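# Assemble the two printed parts to match the stand model

## Task

Join the two printed parts so they match the assembled example on the stand. The robot must not fall over or finish leaning, and nothing may be knocked about or pushed out of the work area.

## Robot and tools

Robot: a Dexmate Vega. It has a wheeled base with two steerable front wheels and a passive rear caster, and a torso that folds in a Z through three joints: hip, knee and waist. It has two seven-joint arms, each with a two-finger gripper, and a head with pan, tilt and camera tilt. Cameras: head_camera (896x560), left_wrist_camera and right_wrist_camera (672x420). Each wrist camera sits on the back of its hand.

Frames and units: lengths are in metres and angles in radians, except in hand targets, which use degrees. The base frame sits on the floor under the point the base turns about, with x forward, y left and z up. left_hand and right_hand are reported in this frame. Each is a point between the fingers, 0.033 m back from the closed tips. The fingers run along the hand's z axis and close along its y axis, and the back of the hand faces -x. The printed hand position can be off, more so at long reach. The odometry frame is the base frame as it was at the start; base_odometry counts wheel turns only, so slipping shows up as travel.

move tool. One action per call. Use base and/or joints, optionally with speeds or min_time_s. Alternatively use target, alone or with min_time_s. cameras picks which images come back: a list of names, or ["all"]. A call with no action just reports state and images.
- base: a single relative command, an offset from where the base last measured itself. translate_m (forward is +, -2 to 2), strafe_m (left is +, -2 to 2; may drift about 0.02 rad in heading) or rotate_rad (counter-clockwise from above is +, -3.2 to 3.2). The front wheels first steer toward a new direction, taking up to about 1.1 s.
- joints: absolute angles in rad, keyed by joint name; give any subset. Torso: torso_hip_rad 0..1.57, torso_knee_rad 0..3.141, torso_waist_rad -1.57..1.57. The chest leans forward by knee minus hip minus waist. Presets as (hip, knee, waist): stand 0.469, 1.617, 1.048 (the start); stand_high 0.78, 1.57, 0.44; lean_20 0.52, 1.05, 0.18; lean_45 0.52, 1.05, -0.26; low_lean_45 0, 0, -0.79. Fold the arms before going to low_lean_45. Signs: left_shoulder_pitch_rad + swings the arm down, while right_shoulder_pitch_rad - does. left_wrist_pitch_rad + tips the hand down, while right_wrist_pitch_rad - does. Elbows run -3.041..0.214, with 0 straight and negative bending up. Wrist yaw + turns the hand left on both sides. Grippers run 0 (shut) to 0.785 and give each finger's angle. The pad gap at the hand point is about 0.24*a-0.002 m. Head: head_pan_rad + turns left; head_camera_tilt_rad + tips down. Folded arm, keys in order pitch, yaw, upper-arm roll, elbow, forearm roll, wrist pitch, wrist yaw: left 1, 0.5, -0.6, -2.5, 0, -0.9, 0; right -1, -0.5, 0.6, -2.5, 0, 0.9, 0.
- target: an absolute pose for one hand, in the base frame. side is "left" or "right". x, y, z are in m. pitch_deg: 90 means fingers down, 0 level, range -30..95. heading_deg: 0 means fingers forward, + counter-clockwise. roll_deg defaults to 0, with + turning the hand clockwise as seen from behind. line_only true allows only a straight-line path. The robot must be at rest. One target plays at most 9.9 s; if it reports "short (part of ...)", send it again.
- speeds: caps for this action only. translate_m and strafe_m 0.04..0.3 m/s; rotate_rad 0.1..0.6 rad/s. min_time_s (0.1..8) is the shortest time any arm or head motion may take. Top rates: arms 0.32 rad/s, torso 0.27, grippers 0.75.

wait: seconds (0..10), plus cameras. The robot keeps holding its last commands.
zoom_image: camera plus region [x0,y0,x1,y1] in pixels of that camera's latest image, at most 504x504.
read_manual: licence texts only.
finished_scene: ends the scene for good. The parts must stay assembled after the robot lets go.

Results: the move line reads "done" or the worst status seen. base_status, joint_status, left_hand_status and right_hand_status report how each motion ended. "reached" means within 10 mm and 2 degrees; "short" gives the remaining error; "refused" gives a reason, and nothing moved. Other statuses: off_target (stopped away from target, possibly still pushing); contact_stop (the arm met resistance; its whole joint group stops and holds); contact_stop_at_<key>; time_out; not_followed (a safety check held the targets back, with a cause line such as "joint command not followed" or "pose unreachable"); limit_stop_at_motor_heat; unfinished. on_its_own lists motions nobody commanded. base_tilt gives the lean in degrees, with about 2 degrees of error. After a straight or sideways drive, if turned_by_imu shows more than 0.03 rad, the base probably bumped something. A time_out, or a count near 0.000, means the base was held back. Joint torques include the arm's own weight. Motor temperatures are listed per arm. MOTOR HOT appears at 65 °C, and at 80 °C the arm halts for 30-60 s. If contact torque reaches a joint's load limit, the arm freezes for 10 s (torque fault). If a move or wait is refused, or a stop interrupts it, the rest of the calls in that reply are skipped. An unknown key makes the call invalid; an out-of-range value gets it refused.

Avoid: driving into furniture, since the base will not stop on its own. Tipping the robot; a fallen robot cannot get back up. Letting the arms strike or squeeze each other, including closing a gripper on the other hand's fingers. Holding an arm pressed against something; move it clear right after any stop. Dropping parts, releasing them while they move, or slamming them. Knocking the stand or the parts out of the work area. Swinging unfolded arms into a table or the robot's own base. Tilting the head up past 0.9 while panning, since it can hit the chest.

Each tool is called by a JSON object that holds its "method" and its "body".

## Session

{"method": "move", "body": {}}

Scene clock: 0.00 s.
Joint torques (N m): no reading
Motor temperatures (°C): left_arm=[31 29 29 30 32 37 40] | right_arm=[29 29 30 33 35 37 35]
base_odometry: x=+0.000 y=+0.000 heading=+0.000
turned_by_wheels: +0.000
turned_by_imu: +0.000
base_tilt: forward=-0.5 right=+0.1
base_status: not commanded
joint_positions: torso_hip_rad=+0.469 torso_knee_rad=+1.617 torso_waist_rad=+1.048 left_shoulder_pitch_rad=+2.208 left_shoulder_yaw_rad=+0.019 left_upper_arm_roll_rad=-0.010 left_elbow_rad=-1.105 left_forearm_roll_rad=-0.012 left_wrist_pitch_rad=-0.481 left_wrist_yaw_rad=-0.018 left_gripper_rad=+0.005 right_shoulder_pitch_rad=-2.202 right_shoulder_yaw_rad=+0.012 right_upper_arm_roll_rad=+0.007 right_elbow_rad=-1.107 right_forearm_roll_rad=-0.015 right_wrist_pitch_rad=+0.483 right_wrist_yaw_rad=+0.000 right_gripper_rad=+0.005 head_pan_rad=+0.000 head_tilt_rad=+0.000 head_camera_tilt_rad=+0.000
joint_status: not commanded
chest: x=-0.0111 y=+0.0000 z=+1.4155 quat_wxyz=(+0.999, +0.000, +0.050, +0.000) (m; base frame)
left_hand: x=+0.1672 y=+0.2407 z=+0.6208 quat_wxyz=(+0.412, +0.004, +0.911, +0.000) pitch_deg=+41.3 heading_deg=-0.2 roll_deg=+0.4 back=up (m; base frame)
right_hand: x=+0.1739 y=-0.2265 z=+0.6230 quat_wxyz=(+0.417, +0.000, +0.909, +0.000) pitch_deg=+40.8 heading_deg=+0.0 roll_deg=-0.1 back=up (m; base frame)
pictures: head_camera, left_wrist_camera, right_wrist_camera

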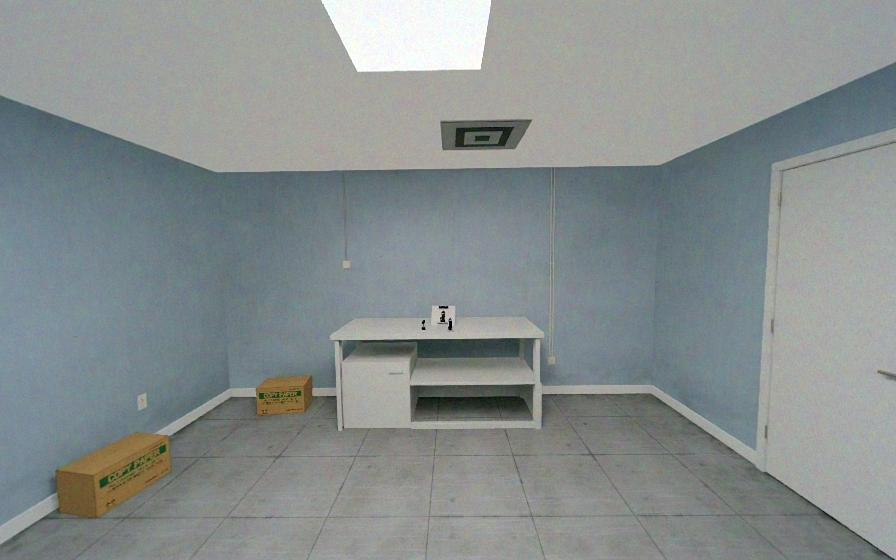

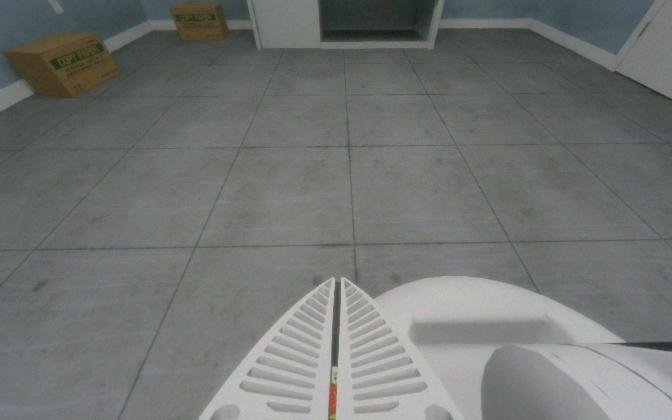

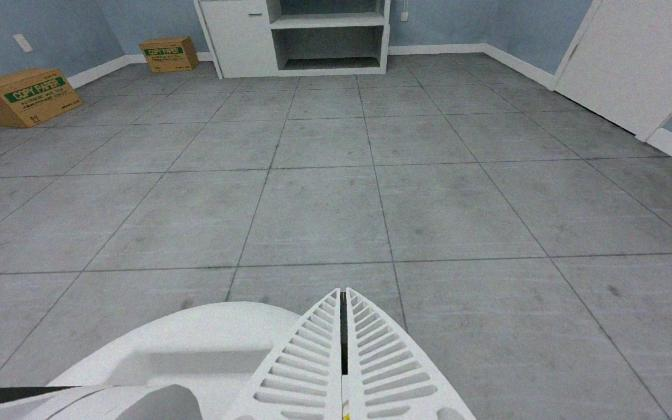

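{"method": "zoom_image", "body": {"camera": "head_camera", "region": [400, 290, 500, 350]}}

Scaled by 5.040 from the camera's 896x560 image, which has a finer 960x600 frame.

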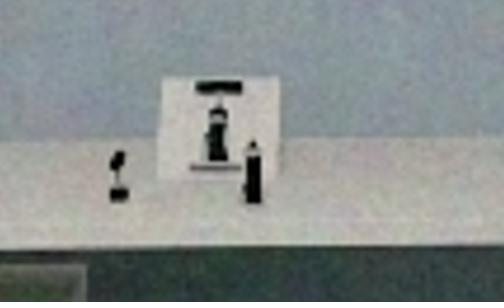

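{"method": "move", "body": {"base": {"translate_m": 1.55}, "joints": {"head_camera_tilt_rad": 0.5}}}

{"method": "move", "body": {"target": {"side":"left","x":0.42,"y":0.3,"z":1.1,"pitch_deg":60,"heading_deg":0}}}

{"method": "move", "body": {"target": {"side":"right","x":0.42,"y":-0.3,"z":1.1,"pitch_deg":60,"heading_deg":0}, "cameras": ["all"]}}

{"method": "zoom_image", "body": {"camera": "head_camera", "region": [360, 180, 540, 300]}}

Scene clock: 7.77 s.
Joint torques (N m): left_arm=[4.32 0.31 0.16 -1.8 -0.51 -1.11 0.2] | right_arm=[-4.77 -2.35 0.09 -2.17 0.06 1.66 0]
move: done
base_odometry: x=+1.550 y=-0.001 heading=+0.000
turned_by_wheels: +0.000
turned_by_imu: -0.002
base_tilt: forward=-0.4 right=+0.2
base_status: done
joint_positions: torso_hip_rad=+0.469 torso_knee_rad=+1.617 torso_waist_rad=+1.048 left_shoulder_pitch_rad=+2.208 left_shoulder_yaw_rad=+0.019 left_upper_arm_roll_rad=-0.010 left_elbow_rad=-1.105 left_forearm_roll_rad=-0.012 left_wrist_pitch_rad=-0.481 left_wrist_yaw_rad=-0.018 left_gripper_rad=+0.005 right_shoulder_pitch_rad=-2.202 right_shoulder_yaw_rad=+0.012 right_upper_arm_roll_rad=+0.007 right_elbow_rad=-1.107 right_forearm_roll_rad=-0.015 right_wrist_pitch_rad=+0.483 right_wrist_yaw_rad=+0.000 right_gripper_rad=+0.005 head_pan_rad=+0.000 head_tilt_rad=+0.000 head_camera_tilt_rad=+0.500
joint_status: all done
chest: x=-0.0111 y=+0.0000 z=+1.4155 quat_wxyz=(+0.999, +0.000, +0.050, +0.000) (m; base frame)
left_hand: x=+0.1672 y=+0.2407 z=+0.6208 quat_wxyz=(+0.412, +0.004, +0.911, +0.000) pitch_deg=+41.3 heading_deg=-0.2 roll_deg=+0.4 back=up (m; base frame)
right_hand: x=+0.1739 y=-0.2265 z=+0.6230 quat_wxyz=(+0.417, -0.001, +0.909, +0.000) pitch_deg=+40.8 heading_deg=+0.0 roll_deg=-0.1 back=up (m; base frame)
pictures: none

Scene clock: 13.67 s.
Joint torques (N m): left_arm=[-17.06 10.05 -10.48 0.03 -0.52 0.79 -0.35] | right_arm=[-3.83 -0.31 0.69 -2.83 0.36 1.55 -0.09]
move: done
base_odometry: x=+1.550 y=-0.001 heading=+0.000
turned_by_wheels: +0.000
turned_by_imu: -0.002
base_tilt: forward=-0.4 right=+0.2
base_status: not commanded
joint_positions: torso_hip_rad=+0.469 torso_knee_rad=+1.617 torso_waist_rad=+1.048 left_shoulder_pitch_rad=+1.665 left_shoulder_yaw_rad=+1.326 left_upper_arm_roll_rad=-0.333 left_elbow_rad=-2.348 left_forearm_roll_rad=+0.579 left_wrist_pitch_rad=-0.868 left_wrist_yaw_rad=-1.343 left_gripper_rad=+0.005 right_shoulder_pitch_rad=-2.202 right_shoulder_yaw_rad=+0.012 right_upper_arm_roll_rad=+0.007 right_elbow_rad=-1.107 right_forearm_roll_rad=-0.015 right_wrist_pitch_rad=+0.483 right_wrist_yaw_rad=+0.000 right_gripper_rad=+0.005 head_pan_rad=+0.000 head_tilt_rad=+0.000 head_camera_tilt_rad=+0.500
joint_status: not commanded
chest: x=-0.0111 y=+0.0000 z=+1.4155 quat_wxyz=(+0.999, +0.000, +0.050, +0.000) (m; base frame)
left_hand: x=+0.4192 y=+0.2983 z=+1.0977 quat_wxyz=(+0.005, +0.967, +0.003, +0.256) pitch_deg=+60.3 heading_deg=-1.0 roll_deg=-1.4 back=down (m; base frame)
left_hand_status: reached (checked arc [a long move; over the whole arc the hand travels 0.66 m to end 0.55 m from its start, up to 0.12 m off the straight line; left_wrist_yaw_rad turns most, 1.33 rad; on the way or at its end the hand turns up to 179 deg from its attitude at the start], planned for 4.5 s): 3 mm and 0.8 deg off.
right_hand: x=+0.1739 y=-0.2265 z=+0.6230 quat_wxyz=(+0.417, +0.000, +0.909, +0.000) pitch_deg=+40.8 heading_deg=+0.0 roll_deg=-0.1 back=up (m; base frame)
pictures: none

Scene clock: 19.77 s.
Joint torques (N m): left_arm=[-16.54 10.8 -10.39 -1.15 -0.1 -0.37 -0.17] | right_arm=[15.07 -7.28 12.95 -2.11 -0.03 -1.44 0.04]
move: done
base_odometry: x=+1.550 y=-0.001 heading=+0.001
turned_by_wheels: +0.000
turned_by_imu: -0.002
base_tilt: forward=-0.3 right=+0.4
base_status: not commanded
joint_positions: torso_hip_rad=+0.469 torso_knee_rad=+1.617 torso_waist_rad=+1.048 left_shoulder_pitch_rad=+1.663 left_shoulder_yaw_rad=+1.331 left_upper_arm_roll_rad=-0.334 left_elbow_rad=-2.353 left_forearm_roll_rad=+0.581 left_wrist_pitch_rad=-0.869 left_wrist_yaw_rad=-1.348 left_gripper_rad=+0.005 right_shoulder_pitch_rad=-1.721 right_shoulder_yaw_rad=-1.376 right_upper_arm_roll_rad=+0.375 right_elbow_rad=-2.348 right_forearm_roll_rad=-0.593 right_wrist_pitch_rad=+0.839 right_wrist_yaw_rad=+1.290 right_gripper_rad=+0.005 head_pan_rad=+0.000 head_tilt_rad=+0.000 head_camera_tilt_rad=+0.500
joint_status: not commanded
chest: x=-0.0111 y=+0.0000 z=+1.4155 quat_wxyz=(+0.999, +0.000, +0.050, +0.000) (m; base frame)
left_hand: x=+0.4198 y=+0.2998 z=+1.0997 quat_wxyz=(+0.000, +0.966, +0.000, +0.258) pitch_deg=+60.0 heading_deg=-0.1 roll_deg=-0.1 back=down (m; base frame)
right_hand: x=+0.4193 y=-0.2987 z=+1.0979 quat_wxyz=(+0.005, -0.967, +0.003, -0.256) pitch_deg=+60.3 heading_deg=+0.9 roll_deg=+1.3 back=down (m; base frame)
right_hand_status: reached (checked arc [a long move; over the whole arc the hand travels 0.64 m to end 0.54 m from its start, up to 0.11 m off the straight line; right_shoulder_yaw_rad turns most, 1.39 rad; on the way or at its end the hand turns up to 180 deg from its attitude at the start], planned for 4.7 s): 3 mm and 0.7 deg off.
pictures: head_camera, left_wrist_camera, right_wrist_camera

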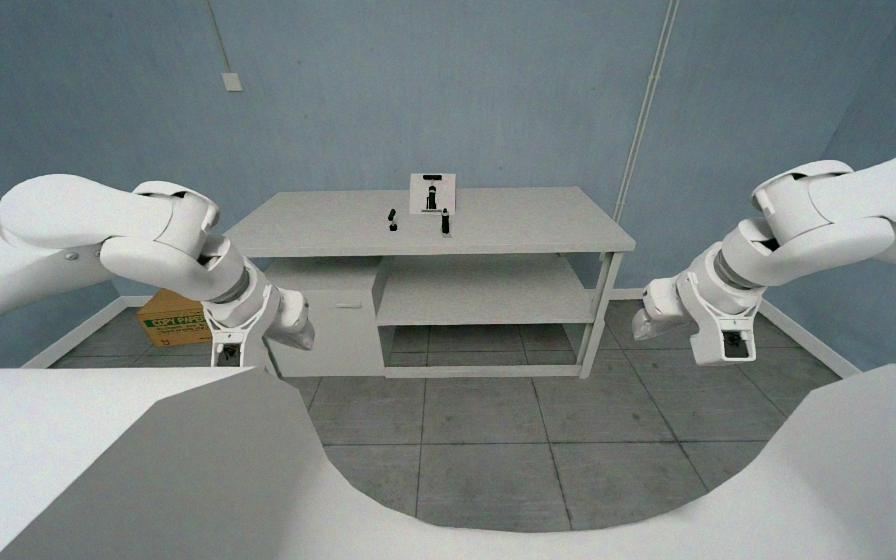

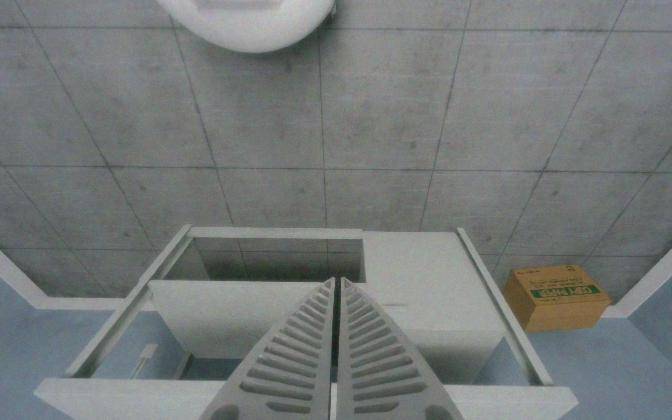

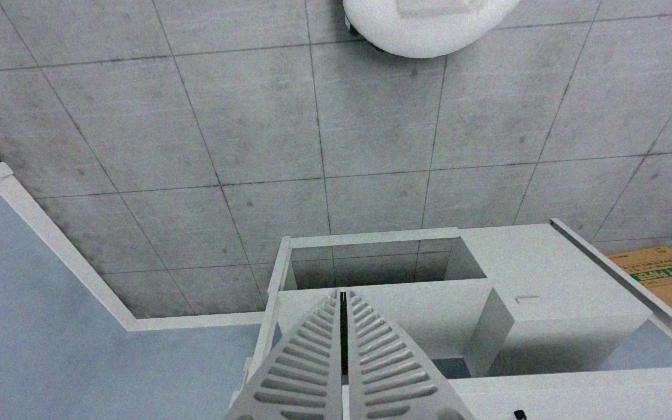

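Scaled by 2.800 from the camera's 896x560 image, which has a finer 960x600 frame.

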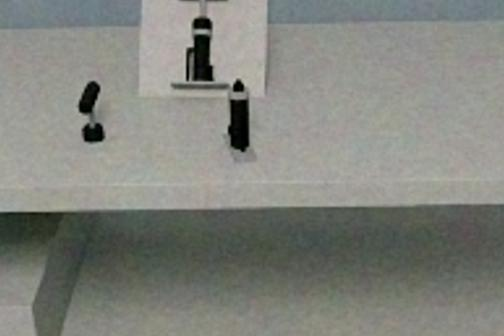

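{"method": "move", "body": {"base": {"translate_m": 0.75}, "joints": {"head_camera_tilt_rad": 0.7}, "cameras": ["all"]}}

{"method": "zoom_image", "body": {"camera": "head_camera", "region": [300, 170, 560, 340]}}

Scene clock: 24.87 s.
Joint torques (N m): left_arm=[-16.7 10.47 -10.52 -1.54 0.24 0.82 -0.25] | right_arm=[14.26 -7.28 13.51 -1.5 0.07 -0.45 0.17]
move: done
base_odometry: x=+2.300 y=-0.001 heading=+0.001
turned_by_wheels: +0.000
turned_by_imu: -0.002
base_tilt: forward=-0.2 right=+0.1
base_status: done
joint_positions: torso_hip_rad=+0.469 torso_knee_rad=+1.617 torso_waist_rad=+1.048 left_shoulder_pitch_rad=+1.663 left_shoulder_yaw_rad=+1.331 left_upper_arm_roll_rad=-0.334 left_elbow_rad=-2.353 left_forearm_roll_rad=+0.581 left_wrist_pitch_rad=-0.869 left_wrist_yaw_rad=-1.348 left_gripper_rad=+0.005 right_shoulder_pitch_rad=-1.720 right_shoulder_yaw_rad=-1.380 right_upper_arm_roll_rad=+0.376 right_elbow_rad=-2.352 right_forearm_roll_rad=-0.595 right_wrist_pitch_rad=+0.840 right_wrist_yaw_rad=+1.295 right_gripper_rad=+0.005 head_pan_rad=+0.000 head_tilt_rad=+0.000 head_camera_tilt_rad=+0.700
joint_status: all done
chest: x=-0.0110 y=+0.0000 z=+1.4155 quat_wxyz=(+0.999, +0.000, +0.050, +0.000) (m; base frame)
left_hand: x=+0.4199 y=+0.2998 z=+1.0996 quat_wxyz=(+0.000, +0.966, +0.000, +0.258) pitch_deg=+60.1 heading_deg=-0.1 roll_deg=-0.1 back=down (m; base frame)
right_hand: x=+0.4198 y=-0.3000 z=+1.0996 quat_wxyz=(+0.000, -0.966, +0.000, -0.258) pitch_deg=+60.1 heading_deg=+0.0 roll_deg=+0.0 back=down (m; base frame)
pictures: head_camera, left_wrist_camera, right_wrist_camera

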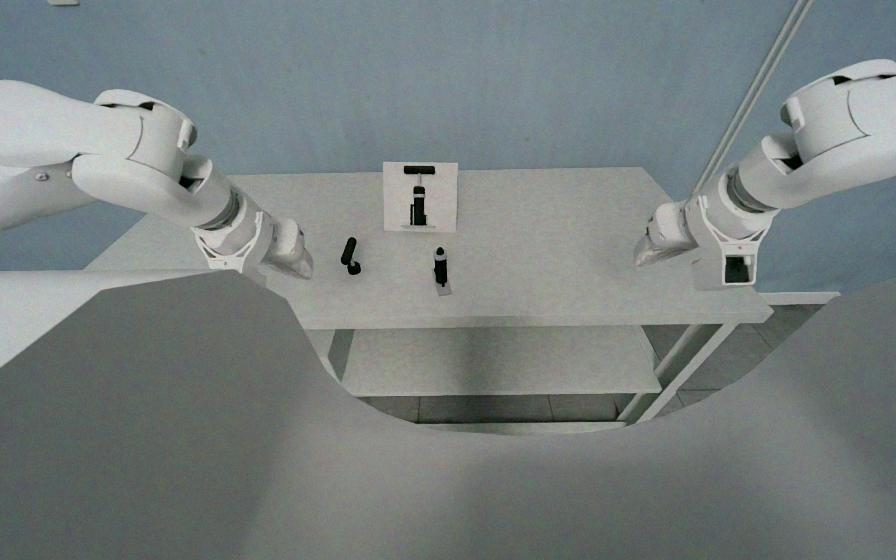

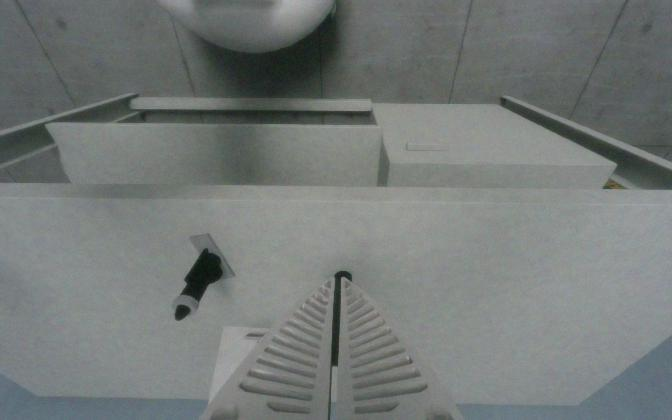

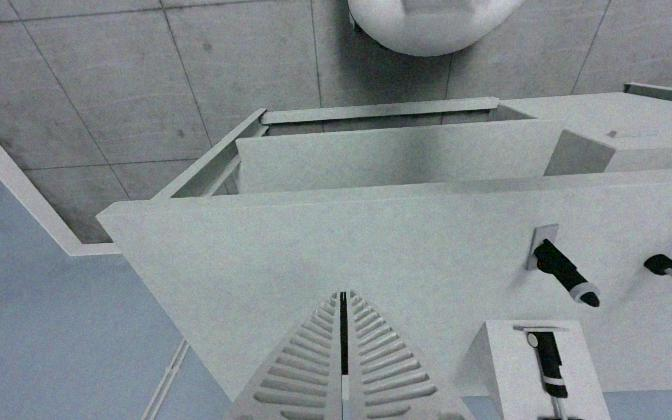

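Scaled by 1.938 from the camera's 896x560 image, which has a finer 960x600 frame.

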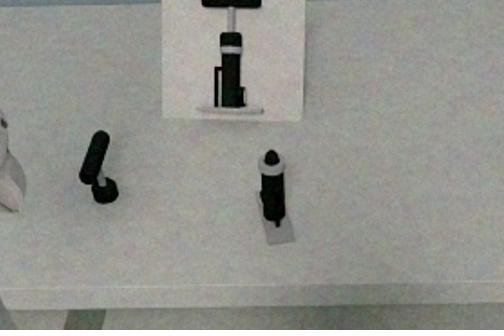

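{"method": "zoom_image", "body": {"camera": "head_camera", "region": [380, 155, 465, 300]}}

{"method": "zoom_image", "body": {"camera": "head_camera", "region": [330, 225, 380, 285]}}

{"method": "zoom_image", "body": {"camera": "right_wrist_camera", "region": [472, 200, 672, 420]}}

Scaled by 3.476 from the camera's 896x560 image, which has a finer 960x600 frame.

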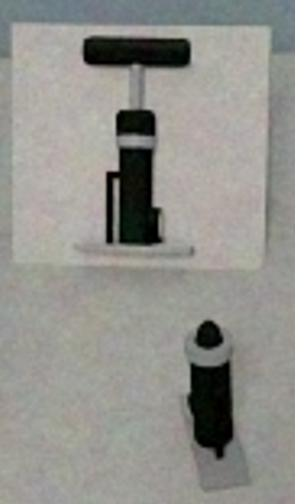

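Scaled by 8.400 from the camera's 896x560 image, which has a finer 960x600 frame.

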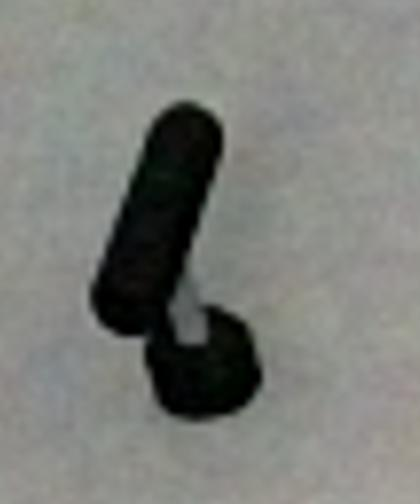

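Scaled by 2.291 from the camera's 672x420 image, which has a finer 960x600 frame.

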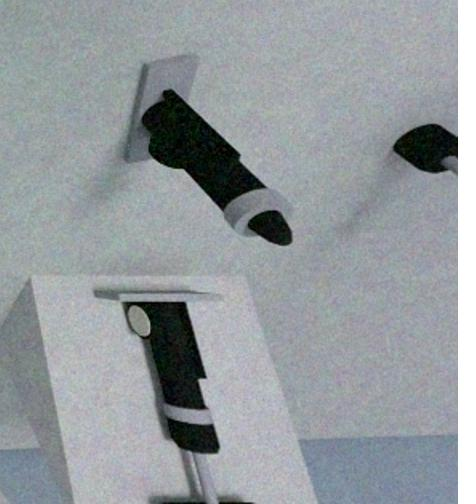

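{"method": "move", "body": {"base": {"translate_m": 0.1}, "speeds": {"translate_m": 0.1}, "joints": {"head_camera_tilt_rad": 0.85}}}

{"method": "move", "body": {"target": {"side":"left","x":0.36,"y":0.24,"z":1.08,"pitch_deg":50,"heading_deg":0}, "cameras": ["all"]}}

{"method": "zoom_image", "body": {"camera": "head_camera", "region": [270, 170, 490, 340]}}

{"method": "zoom_image", "body": {"camera": "left_wrist_camera", "region": [100, 140, 500, 420]}}

Scene clock: 30.50 s.
Joint torques (N m): left_arm=[-15.97 12.13 -9.29 -0.93 -0.03 0.41 -0.14] | right_arm=[14.97 -8.04 12.44 -2.45 0.26 -1.17 -0.22]
move: done
base_odometry: x=+2.400 y=-0.001 heading=+0.001
turned_by_wheels: +0.000
turned_by_imu: -0.001
base_tilt: forward=-0.1 right=+0.2
base_status: done
joint_positions: torso_hip_rad=+0.469 torso_knee_rad=+1.617 torso_waist_rad=+1.048 left_shoulder_pitch_rad=+1.663 left_shoulder_yaw_rad=+1.331 left_upper_arm_roll_rad=-0.334 left_elbow_rad=-2.353 left_forearm_roll_rad=+0.581 left_wrist_pitch_rad=-0.869 left_wrist_yaw_rad=-1.348 left_gripper_rad=+0.005 right_shoulder_pitch_rad=-1.720 right_shoulder_yaw_rad=-1.380 right_upper_arm_roll_rad=+0.376 right_elbow_rad=-2.352 right_forearm_roll_rad=-0.595 right_wrist_pitch_rad=+0.840 right_wrist_yaw_rad=+1.295 right_gripper_rad=+0.005 head_pan_rad=+0.000 head_tilt_rad=+0.000 head_camera_tilt_rad=+0.850
joint_status: all done
chest: x=-0.0110 y=+0.0000 z=+1.4155 quat_wxyz=(+0.999, +0.000, +0.050, +0.000) (m; base frame)
left_hand: x=+0.4198 y=+0.2998 z=+1.0996 quat_wxyz=(+0.000, +0.966, +0.000, +0.258) pitch_deg=+60.0 heading_deg=-0.1 roll_deg=-0.1 back=down (m; base frame)
right_hand: x=+0.4198 y=-0.3000 z=+1.0996 quat_wxyz=(+0.000, -0.966, +0.000, -0.258) pitch_deg=+60.1 heading_deg=+0.0 roll_deg=+0.0 back=down (m; base frame)
pictures: none

Scene clock: 35.87 s.
Joint torques (N m): left_arm=[1.02 4.56 -7.51 -1.96 0.66 -0.18 0.14] | right_arm=[16.52 -6.08 11.84 -1.61 0.05 -0.57 0.19]
move: done
base_odometry: x=+2.400 y=-0.001 heading=+0.001
turned_by_wheels: +0.000
turned_by_imu: -0.001
base_tilt: forward=-0.4 right=+0.3
base_status: not commanded
joint_positions: torso_hip_rad=+0.469 torso_knee_rad=+1.617 torso_waist_rad=+1.048 left_shoulder_pitch_rad=+2.810 left_shoulder_yaw_rad=+1.437 left_upper_arm_roll_rad=-1.046 left_elbow_rad=-2.725 left_forearm_roll_rad=+1.078 left_wrist_pitch_rad=-0.334 left_wrist_yaw_rad=-1.145 left_gripper_rad=+0.005 right_shoulder_pitch_rad=-1.720 right_shoulder_yaw_rad=-1.380 right_upper_arm_roll_rad=+0.376 right_elbow_rad=-2.352 right_forearm_roll_rad=-0.595 right_wrist_pitch_rad=+0.840 right_wrist_yaw_rad=+1.295 right_gripper_rad=+0.005 head_pan_rad=+0.000 head_tilt_rad=+0.000 head_camera_tilt_rad=+0.850
joint_status: not commanded
chest: x=-0.0110 y=+0.0000 z=+1.4155 quat_wxyz=(+0.999, +0.000, +0.050, +0.000) (m; base frame)
left_hand: x=+0.3602 y=+0.2408 z=+1.0797 quat_wxyz=(-0.001, +0.940, +0.000, +0.341) pitch_deg=+50.1 heading_deg=+0.1 roll_deg=+0.1 back=down (m; base frame)
left_hand_status: reached (checked arc [the straight line was blocked; over the whole arc the hand travels 0.11 m to end 0.09 m from its start, up to 0.03 m off the straight line; left_shoulder_pitch_rad turns most, 1.15 rad; on the way or at its end the hand turns up to 10 deg from its attitude at the start], planned for 3.9 s): 1 mm and 0.1 deg off.
right_hand: x=+0.4198 y=-0.3000 z=+1.0996 quat_wxyz=(+0.000, -0.966, +0.000, -0.258) pitch_deg=+60.1 heading_deg=+0.0 roll_deg=+0.0 back=down (m; base frame)
pictures: head_camera, left_wrist_camera, right_wrist_camera

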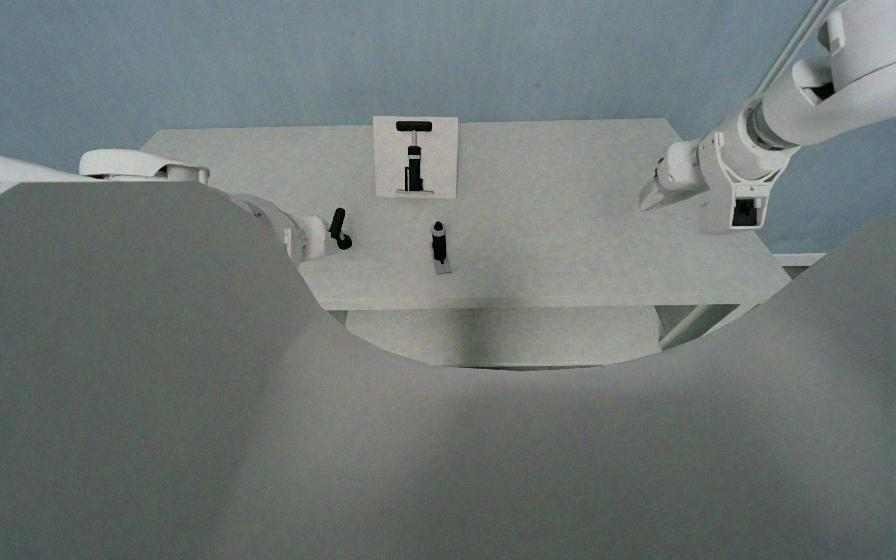

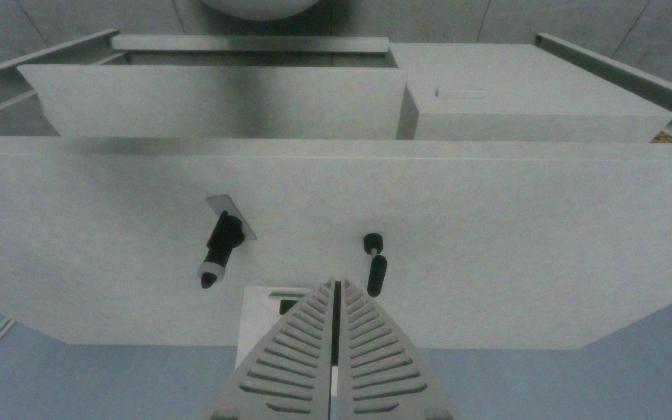

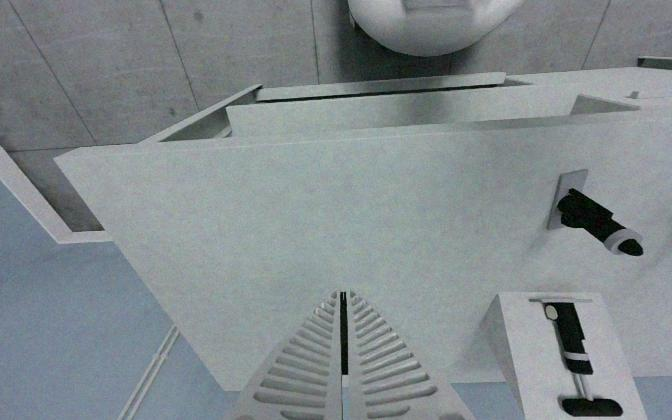

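Scaled by 2.291 from the camera's 896x560 image, which has a finer 960x600 frame.

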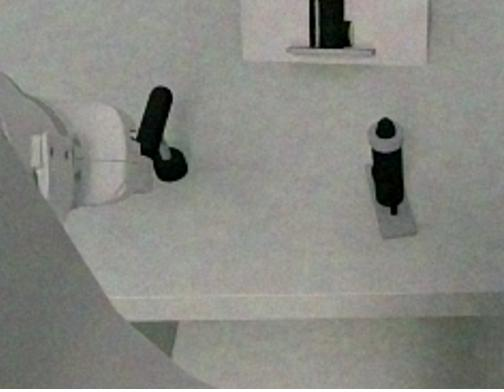

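Scaled by 1.260 from the camera's 672x420 image, which has a finer 960x600 frame.

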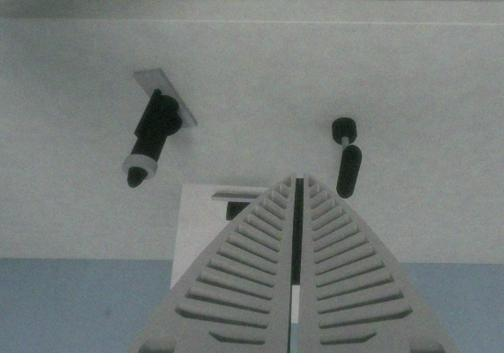

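{"method": "move", "body": {"target": {"side":"left","x":0.47,"y":0.30,"z":1.07,"pitch_deg":75,"heading_deg":0}, "cameras": ["all"]}}

{"method": "move", "body": {"joints": {"left_gripper_rad":0.3}, "cameras": ["left_wrist_camera"]}}

{"method": "zoom_image", "body": {"camera": "left_wrist_camera", "region": [140, 40, 540, 380]}}

Scene clock: 48.53 s.
Joint torques (N m): left_arm=[-20.53 2.68 -8.22 0.53 -0.95 -0.41 -0.08] | right_arm=[15.81 -6.48 11.61 -1.6 -0.13 -0.05 0.25]
move: done
base_odometry: x=+2.400 y=-0.001 heading=+0.001
turned_by_wheels: +0.000
turned_by_imu: -0.003
base_tilt: forward=-0.4 right=+0.3
base_status: not commanded
joint_positions: torso_hip_rad=+0.469 torso_knee_rad=+1.617 torso_waist_rad=+1.048 left_shoulder_pitch_rad=+0.398 left_shoulder_yaw_rad=+1.333 left_upper_arm_roll_rad=+1.043 left_elbow_rad=-1.985 left_forearm_roll_rad=+0.419 left_wrist_pitch_rad=-0.937 left_wrist_yaw_rad=-1.348 left_gripper_rad=+0.005 right_shoulder_pitch_rad=-1.720 right_shoulder_yaw_rad=-1.380 right_upper_arm_roll_rad=+0.376 right_elbow_rad=-2.352 right_forearm_roll_rad=-0.595 right_wrist_pitch_rad=+0.840 right_wrist_yaw_rad=+1.295 right_gripper_rad=+0.005 head_pan_rad=+0.000 head_tilt_rad=+0.000 head_camera_tilt_rad=+0.850
joint_status: not commanded
chest: x=-0.0110 y=+0.0000 z=+1.4155 quat_wxyz=(+0.999, +0.000, +0.050, +0.000) (m; base frame)
left_hand: x=+0.4696 y=+0.2997 z=+1.0697 quat_wxyz=(+0.000, +0.991, +0.000, +0.131) pitch_deg=+75.0 heading_deg=-0.1 roll_deg=-0.1 back=down (m; base frame)
left_hand_status: reached (straight line, planned for 8.0 s): 1 mm and 0.0 deg off.
right_hand: x=+0.4198 y=-0.3000 z=+1.0996 quat_wxyz=(+0.000, -0.966, +0.000, -0.258) pitch_deg=+60.1 heading_deg=+0.0 roll_deg=+0.0 back=down (m; base frame)
pictures: head_camera, left_wrist_camera, right_wrist_camera

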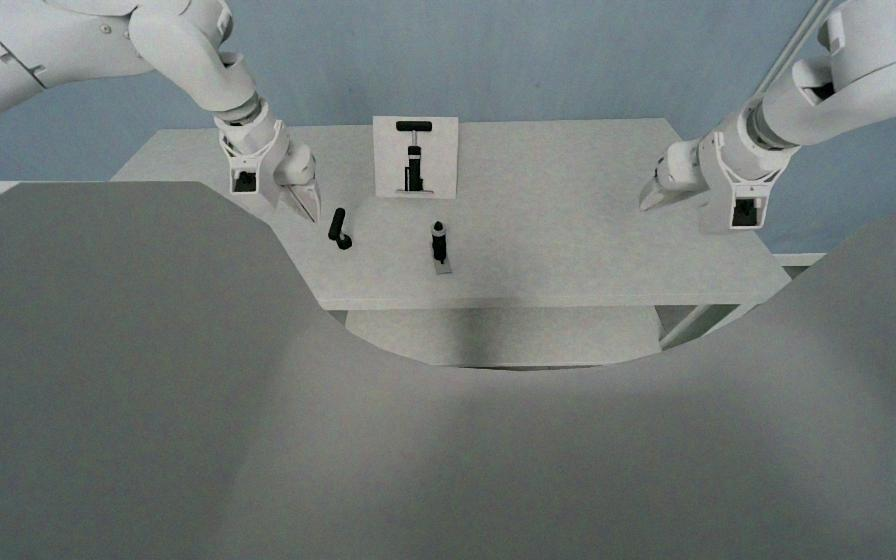

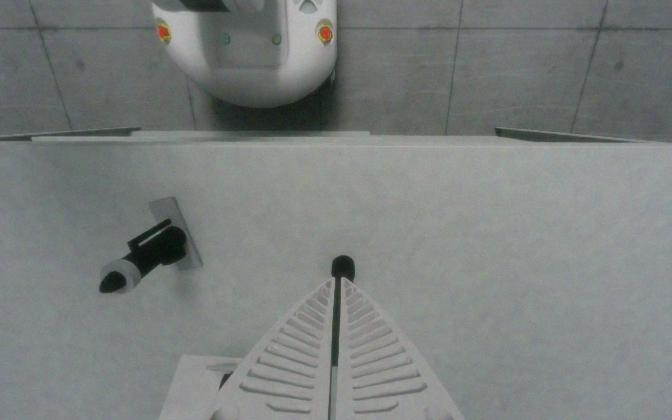

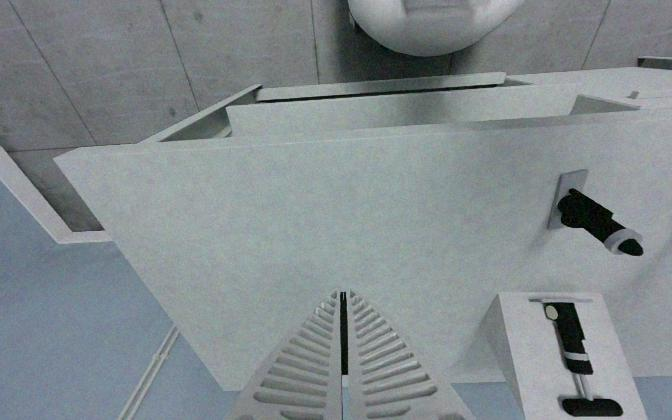

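Scene clock: 49.37 s.
Joint torques (N m): left_arm=[-20.41 1.57 -8.02 1.38 -1.25 -0.16 -0.55] | right_arm=[15.49 -7.43 12.17 -2.42 0.19 -0.59 -0.06]
move: done
base_odometry: x=+2.400 y=-0.001 heading=+0.001
turned_by_wheels: +0.000
turned_by_imu: +0.000
base_tilt: forward=-0.2 right=+0.1
base_status: not commanded
joint_positions: torso_hip_rad=+0.469 torso_knee_rad=+1.617 torso_waist_rad=+1.048 left_shoulder_pitch_rad=+0.394 left_shoulder_yaw_rad=+1.333 left_upper_arm_roll_rad=+1.047 left_elbow_rad=-1.983 left_forearm_roll_rad=+0.419 left_wrist_pitch_rad=-0.938 left_wrist_yaw_rad=-1.348 left_gripper_rad=+0.300 right_shoulder_pitch_rad=-1.720 right_shoulder_yaw_rad=-1.380 right_upper_arm_roll_rad=+0.376 right_elbow_rad=-2.352 right_forearm_roll_rad=-0.595 right_wrist_pitch_rad=+0.840 right_wrist_yaw_rad=+1.295 right_gripper_rad=+0.005 head_pan_rad=+0.000 head_tilt_rad=+0.000 head_camera_tilt_rad=+0.850
joint_status: all done
chest: x=-0.0110 y=+0.0000 z=+1.4155 quat_wxyz=(+0.999, +0.000, +0.050, +0.000) (m; base frame)
left_hand: x=+0.4698 y=+0.2999 z=+1.0698 quat_wxyz=(+0.000, +0.991, +0.000, +0.130) pitch_deg=+75.0 heading_deg=-0.1 roll_deg=-0.1 back=down (m; base frame)
right_hand: x=+0.4198 y=-0.3000 z=+1.0996 quat_wxyz=(+0.000, -0.966, +0.000, -0.258) pitch_deg=+60.1 heading_deg=+0.0 roll_deg=+0.0 back=down (m; base frame)
pictures: left_wrist_camera

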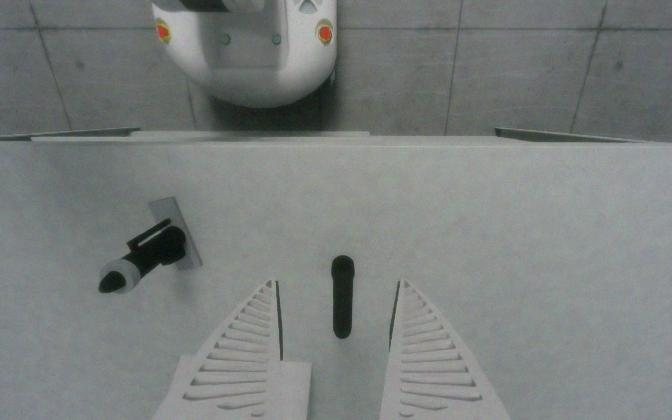

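Scaled by 1.260 from the camera's 672x420 image, which has a finer 960x600 frame.

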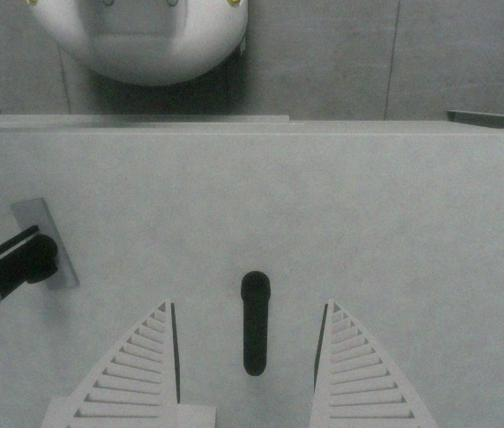

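{"method": "move", "body": {"target": {"side":"left","x":0.572,"y":0.302,"z":0.968,"pitch_deg":75,"heading_deg":0}, "cameras": ["all"]}}

{"method": "zoom_image", "body": {"camera": "head_camera", "region": [280, 180, 400, 290]}}

{"method": "zoom_image", "body": {"camera": "left_wrist_camera", "region": [180, 180, 500, 420]}}

Scene clock: 54.17 s.
Joint torques (N m): left_arm=[-24.4 4.89 -5.95 -0.17 -0.11 -0.37 0.62] | right_arm=[15.73 -7.51 11.46 -2.69 0.16 -1.05 -0.04]
move: done
base_odometry: x=+2.400 y=-0.001 heading=+0.001
turned_by_wheels: +0.000
turned_by_imu: -0.001
base_tilt: forward=-0.4 right=+0.2
base_status: not commanded
joint_positions: torso_hip_rad=+0.469 torso_knee_rad=+1.617 torso_waist_rad=+1.048 left_shoulder_pitch_rad=+0.426 left_shoulder_yaw_rad=+0.948 left_upper_arm_roll_rad=+1.079 left_elbow_rad=-1.411 left_forearm_roll_rad=+0.917 left_wrist_pitch_rad=-1.107 left_wrist_yaw_rad=-1.008 left_gripper_rad=+0.300 right_shoulder_pitch_rad=-1.720 right_shoulder_yaw_rad=-1.380 right_upper_arm_roll_rad=+0.376 right_elbow_rad=-2.352 right_forearm_roll_rad=-0.595 right_wrist_pitch_rad=+0.840 right_wrist_yaw_rad=+1.295 right_gripper_rad=+0.005 head_pan_rad=+0.000 head_tilt_rad=+0.000 head_camera_tilt_rad=+0.850
joint_status: not commanded
chest: x=-0.0110 y=+0.0000 z=+1.4155 quat_wxyz=(+0.999, +0.000, +0.050, +0.000) (m; base frame)
left_hand: x=+0.5713 y=+0.3020 z=+0.9686 quat_wxyz=(+0.000, +0.991, +0.000, +0.131) pitch_deg=+75.0 heading_deg=+0.0 roll_deg=+0.0 back=down (m; base frame)
left_hand_status: reached (straight line, planned for 2.1 s): 1 mm and 0.0 deg off.
right_hand: x=+0.4198 y=-0.3000 z=+1.0996 quat_wxyz=(+0.000, -0.966, +0.000, -0.258) pitch_deg=+60.1 heading_deg=+0.0 roll_deg=+0.0 back=down (m; base frame)
pictures: head_camera, left_wrist_camera, right_wrist_camera

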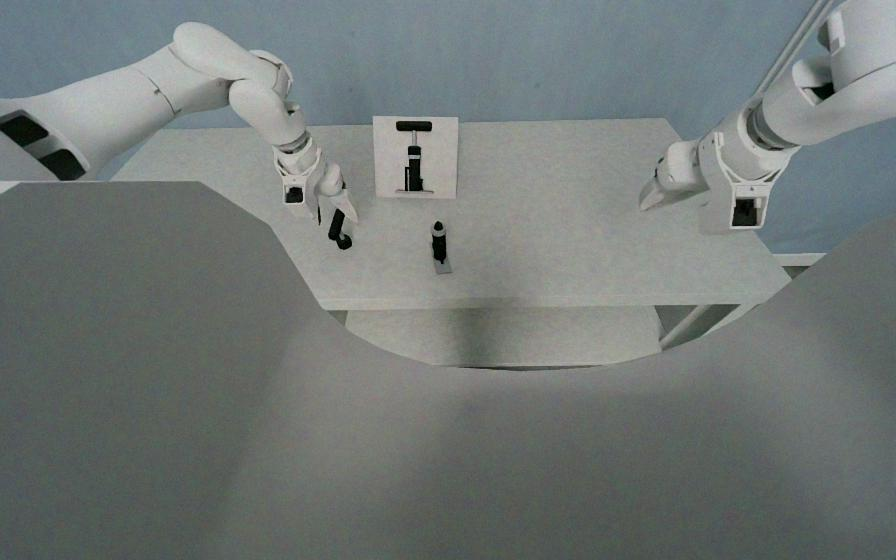

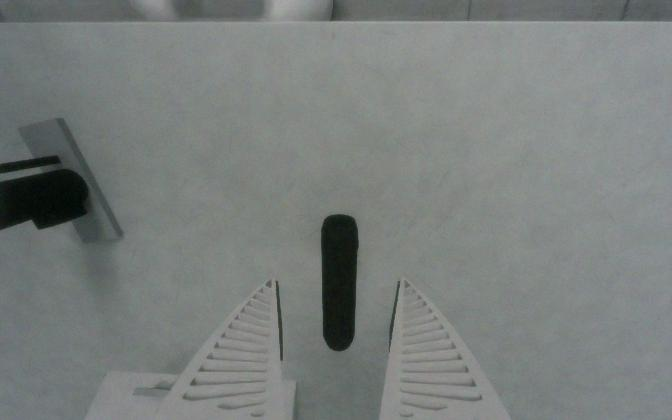

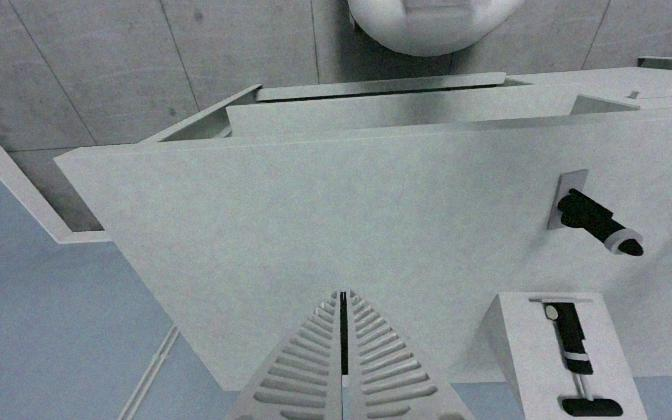

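Scaled by 4.200 from the camera's 896x560 image, which has a finer 960x600 frame.

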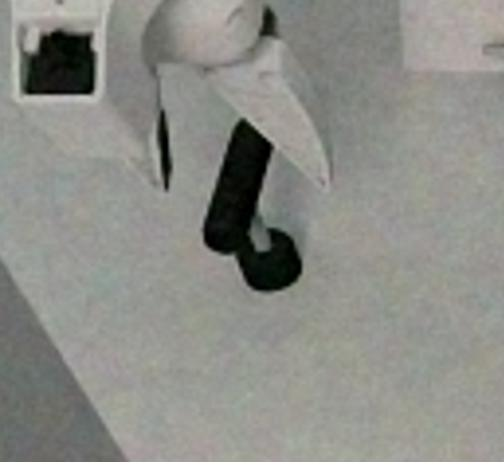

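Scaled by 1.575 from the camera's 672x420 image, which has a finer 960x600 frame.

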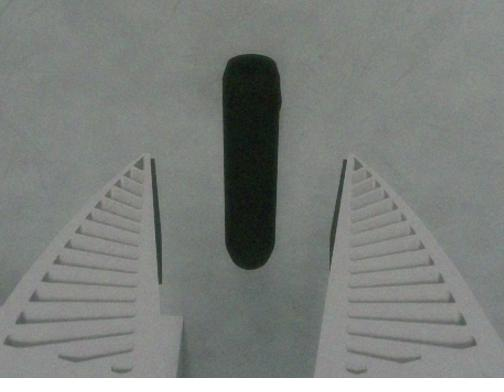

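{"method": "move", "body": {"target": {"side":"left","x":0.592,"y":0.300,"z":0.94,"pitch_deg":75,"heading_deg":0}, "cameras": ["head_camera","left_wrist_camera"]}}

{"method": "zoom_image", "body": {"camera": "head_camera", "region": [300, 180, 380, 260]}}

Scene clock: 59.00 s.
Joint torques (N m): left_arm=[-25.91 4.62 -7.28 -0.53 -0.64 0.93 0.37] | right_arm=[14.54 -7.73 13.04 -1.99 0.17 0.61 0.12]
move: done
base_odometry: x=+2.400 y=-0.001 heading=+0.001
turned_by_wheels: +0.000
turned_by_imu: -0.001
base_tilt: forward=-0.3 right=+0.2
base_status: not commanded
joint_positions: torso_hip_rad=+0.469 torso_knee_rad=+1.617 torso_waist_rad=+1.048 left_shoulder_pitch_rad=+0.422 left_shoulder_yaw_rad=+0.850 left_upper_arm_roll_rad=+1.094 left_elbow_rad=-1.261 left_forearm_roll_rad=+1.085 left_wrist_pitch_rad=-1.123 left_wrist_yaw_rad=-0.865 left_gripper_rad=+0.300 right_shoulder_pitch_rad=-1.720 right_shoulder_yaw_rad=-1.380 right_upper_arm_roll_rad=+0.376 right_elbow_rad=-2.352 right_forearm_roll_rad=-0.595 right_wrist_pitch_rad=+0.840 right_wrist_yaw_rad=+1.295 right_gripper_rad=+0.005 head_pan_rad=+0.000 head_tilt_rad=+0.000 head_camera_tilt_rad=+0.850
joint_status: not commanded
chest: x=-0.0110 y=+0.0000 z=+1.4155 quat_wxyz=(+0.999, +0.000, +0.050, +0.000) (m; base frame)
left_hand: x=+0.5913 y=+0.3001 z=+0.9405 quat_wxyz=(+0.000, +0.991, +0.000, +0.130) pitch_deg=+75.0 heading_deg=+0.0 roll_deg=+0.0 back=down (m; base frame)
left_hand_status: reached (straight line, planned for 0.9 s): 1 mm and 0.0 deg off.
right_hand: x=+0.4198 y=-0.3000 z=+1.0996 quat_wxyz=(+0.000, -0.966, +0.000, -0.258) pitch_deg=+60.1 heading_deg=+0.0 roll_deg=+0.0 back=down (m; base frame)
pictures: head_camera, left_wrist_camera

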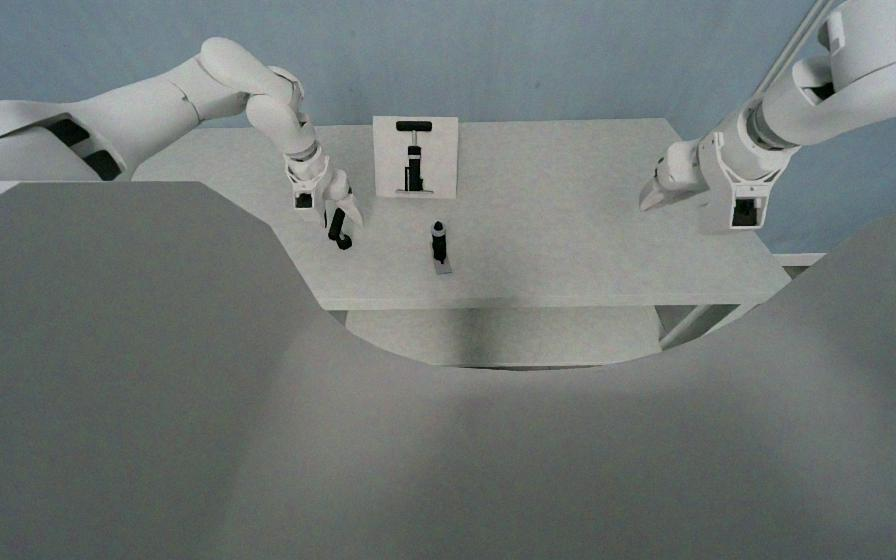

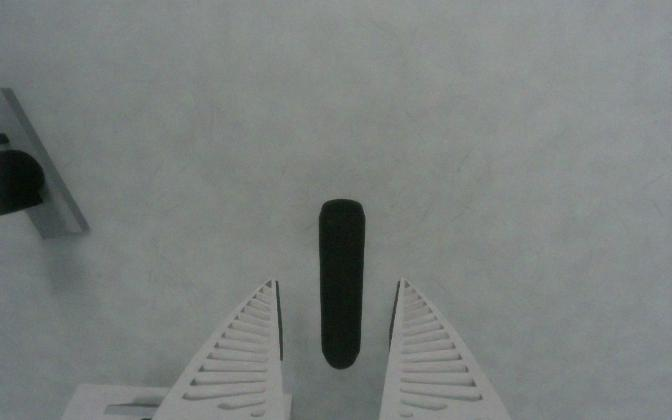

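Scaled by 6.300 from the camera's 896x560 image, which has a finer 960x600 frame.

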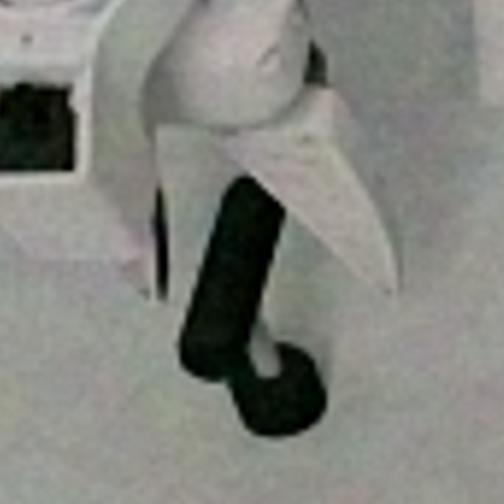

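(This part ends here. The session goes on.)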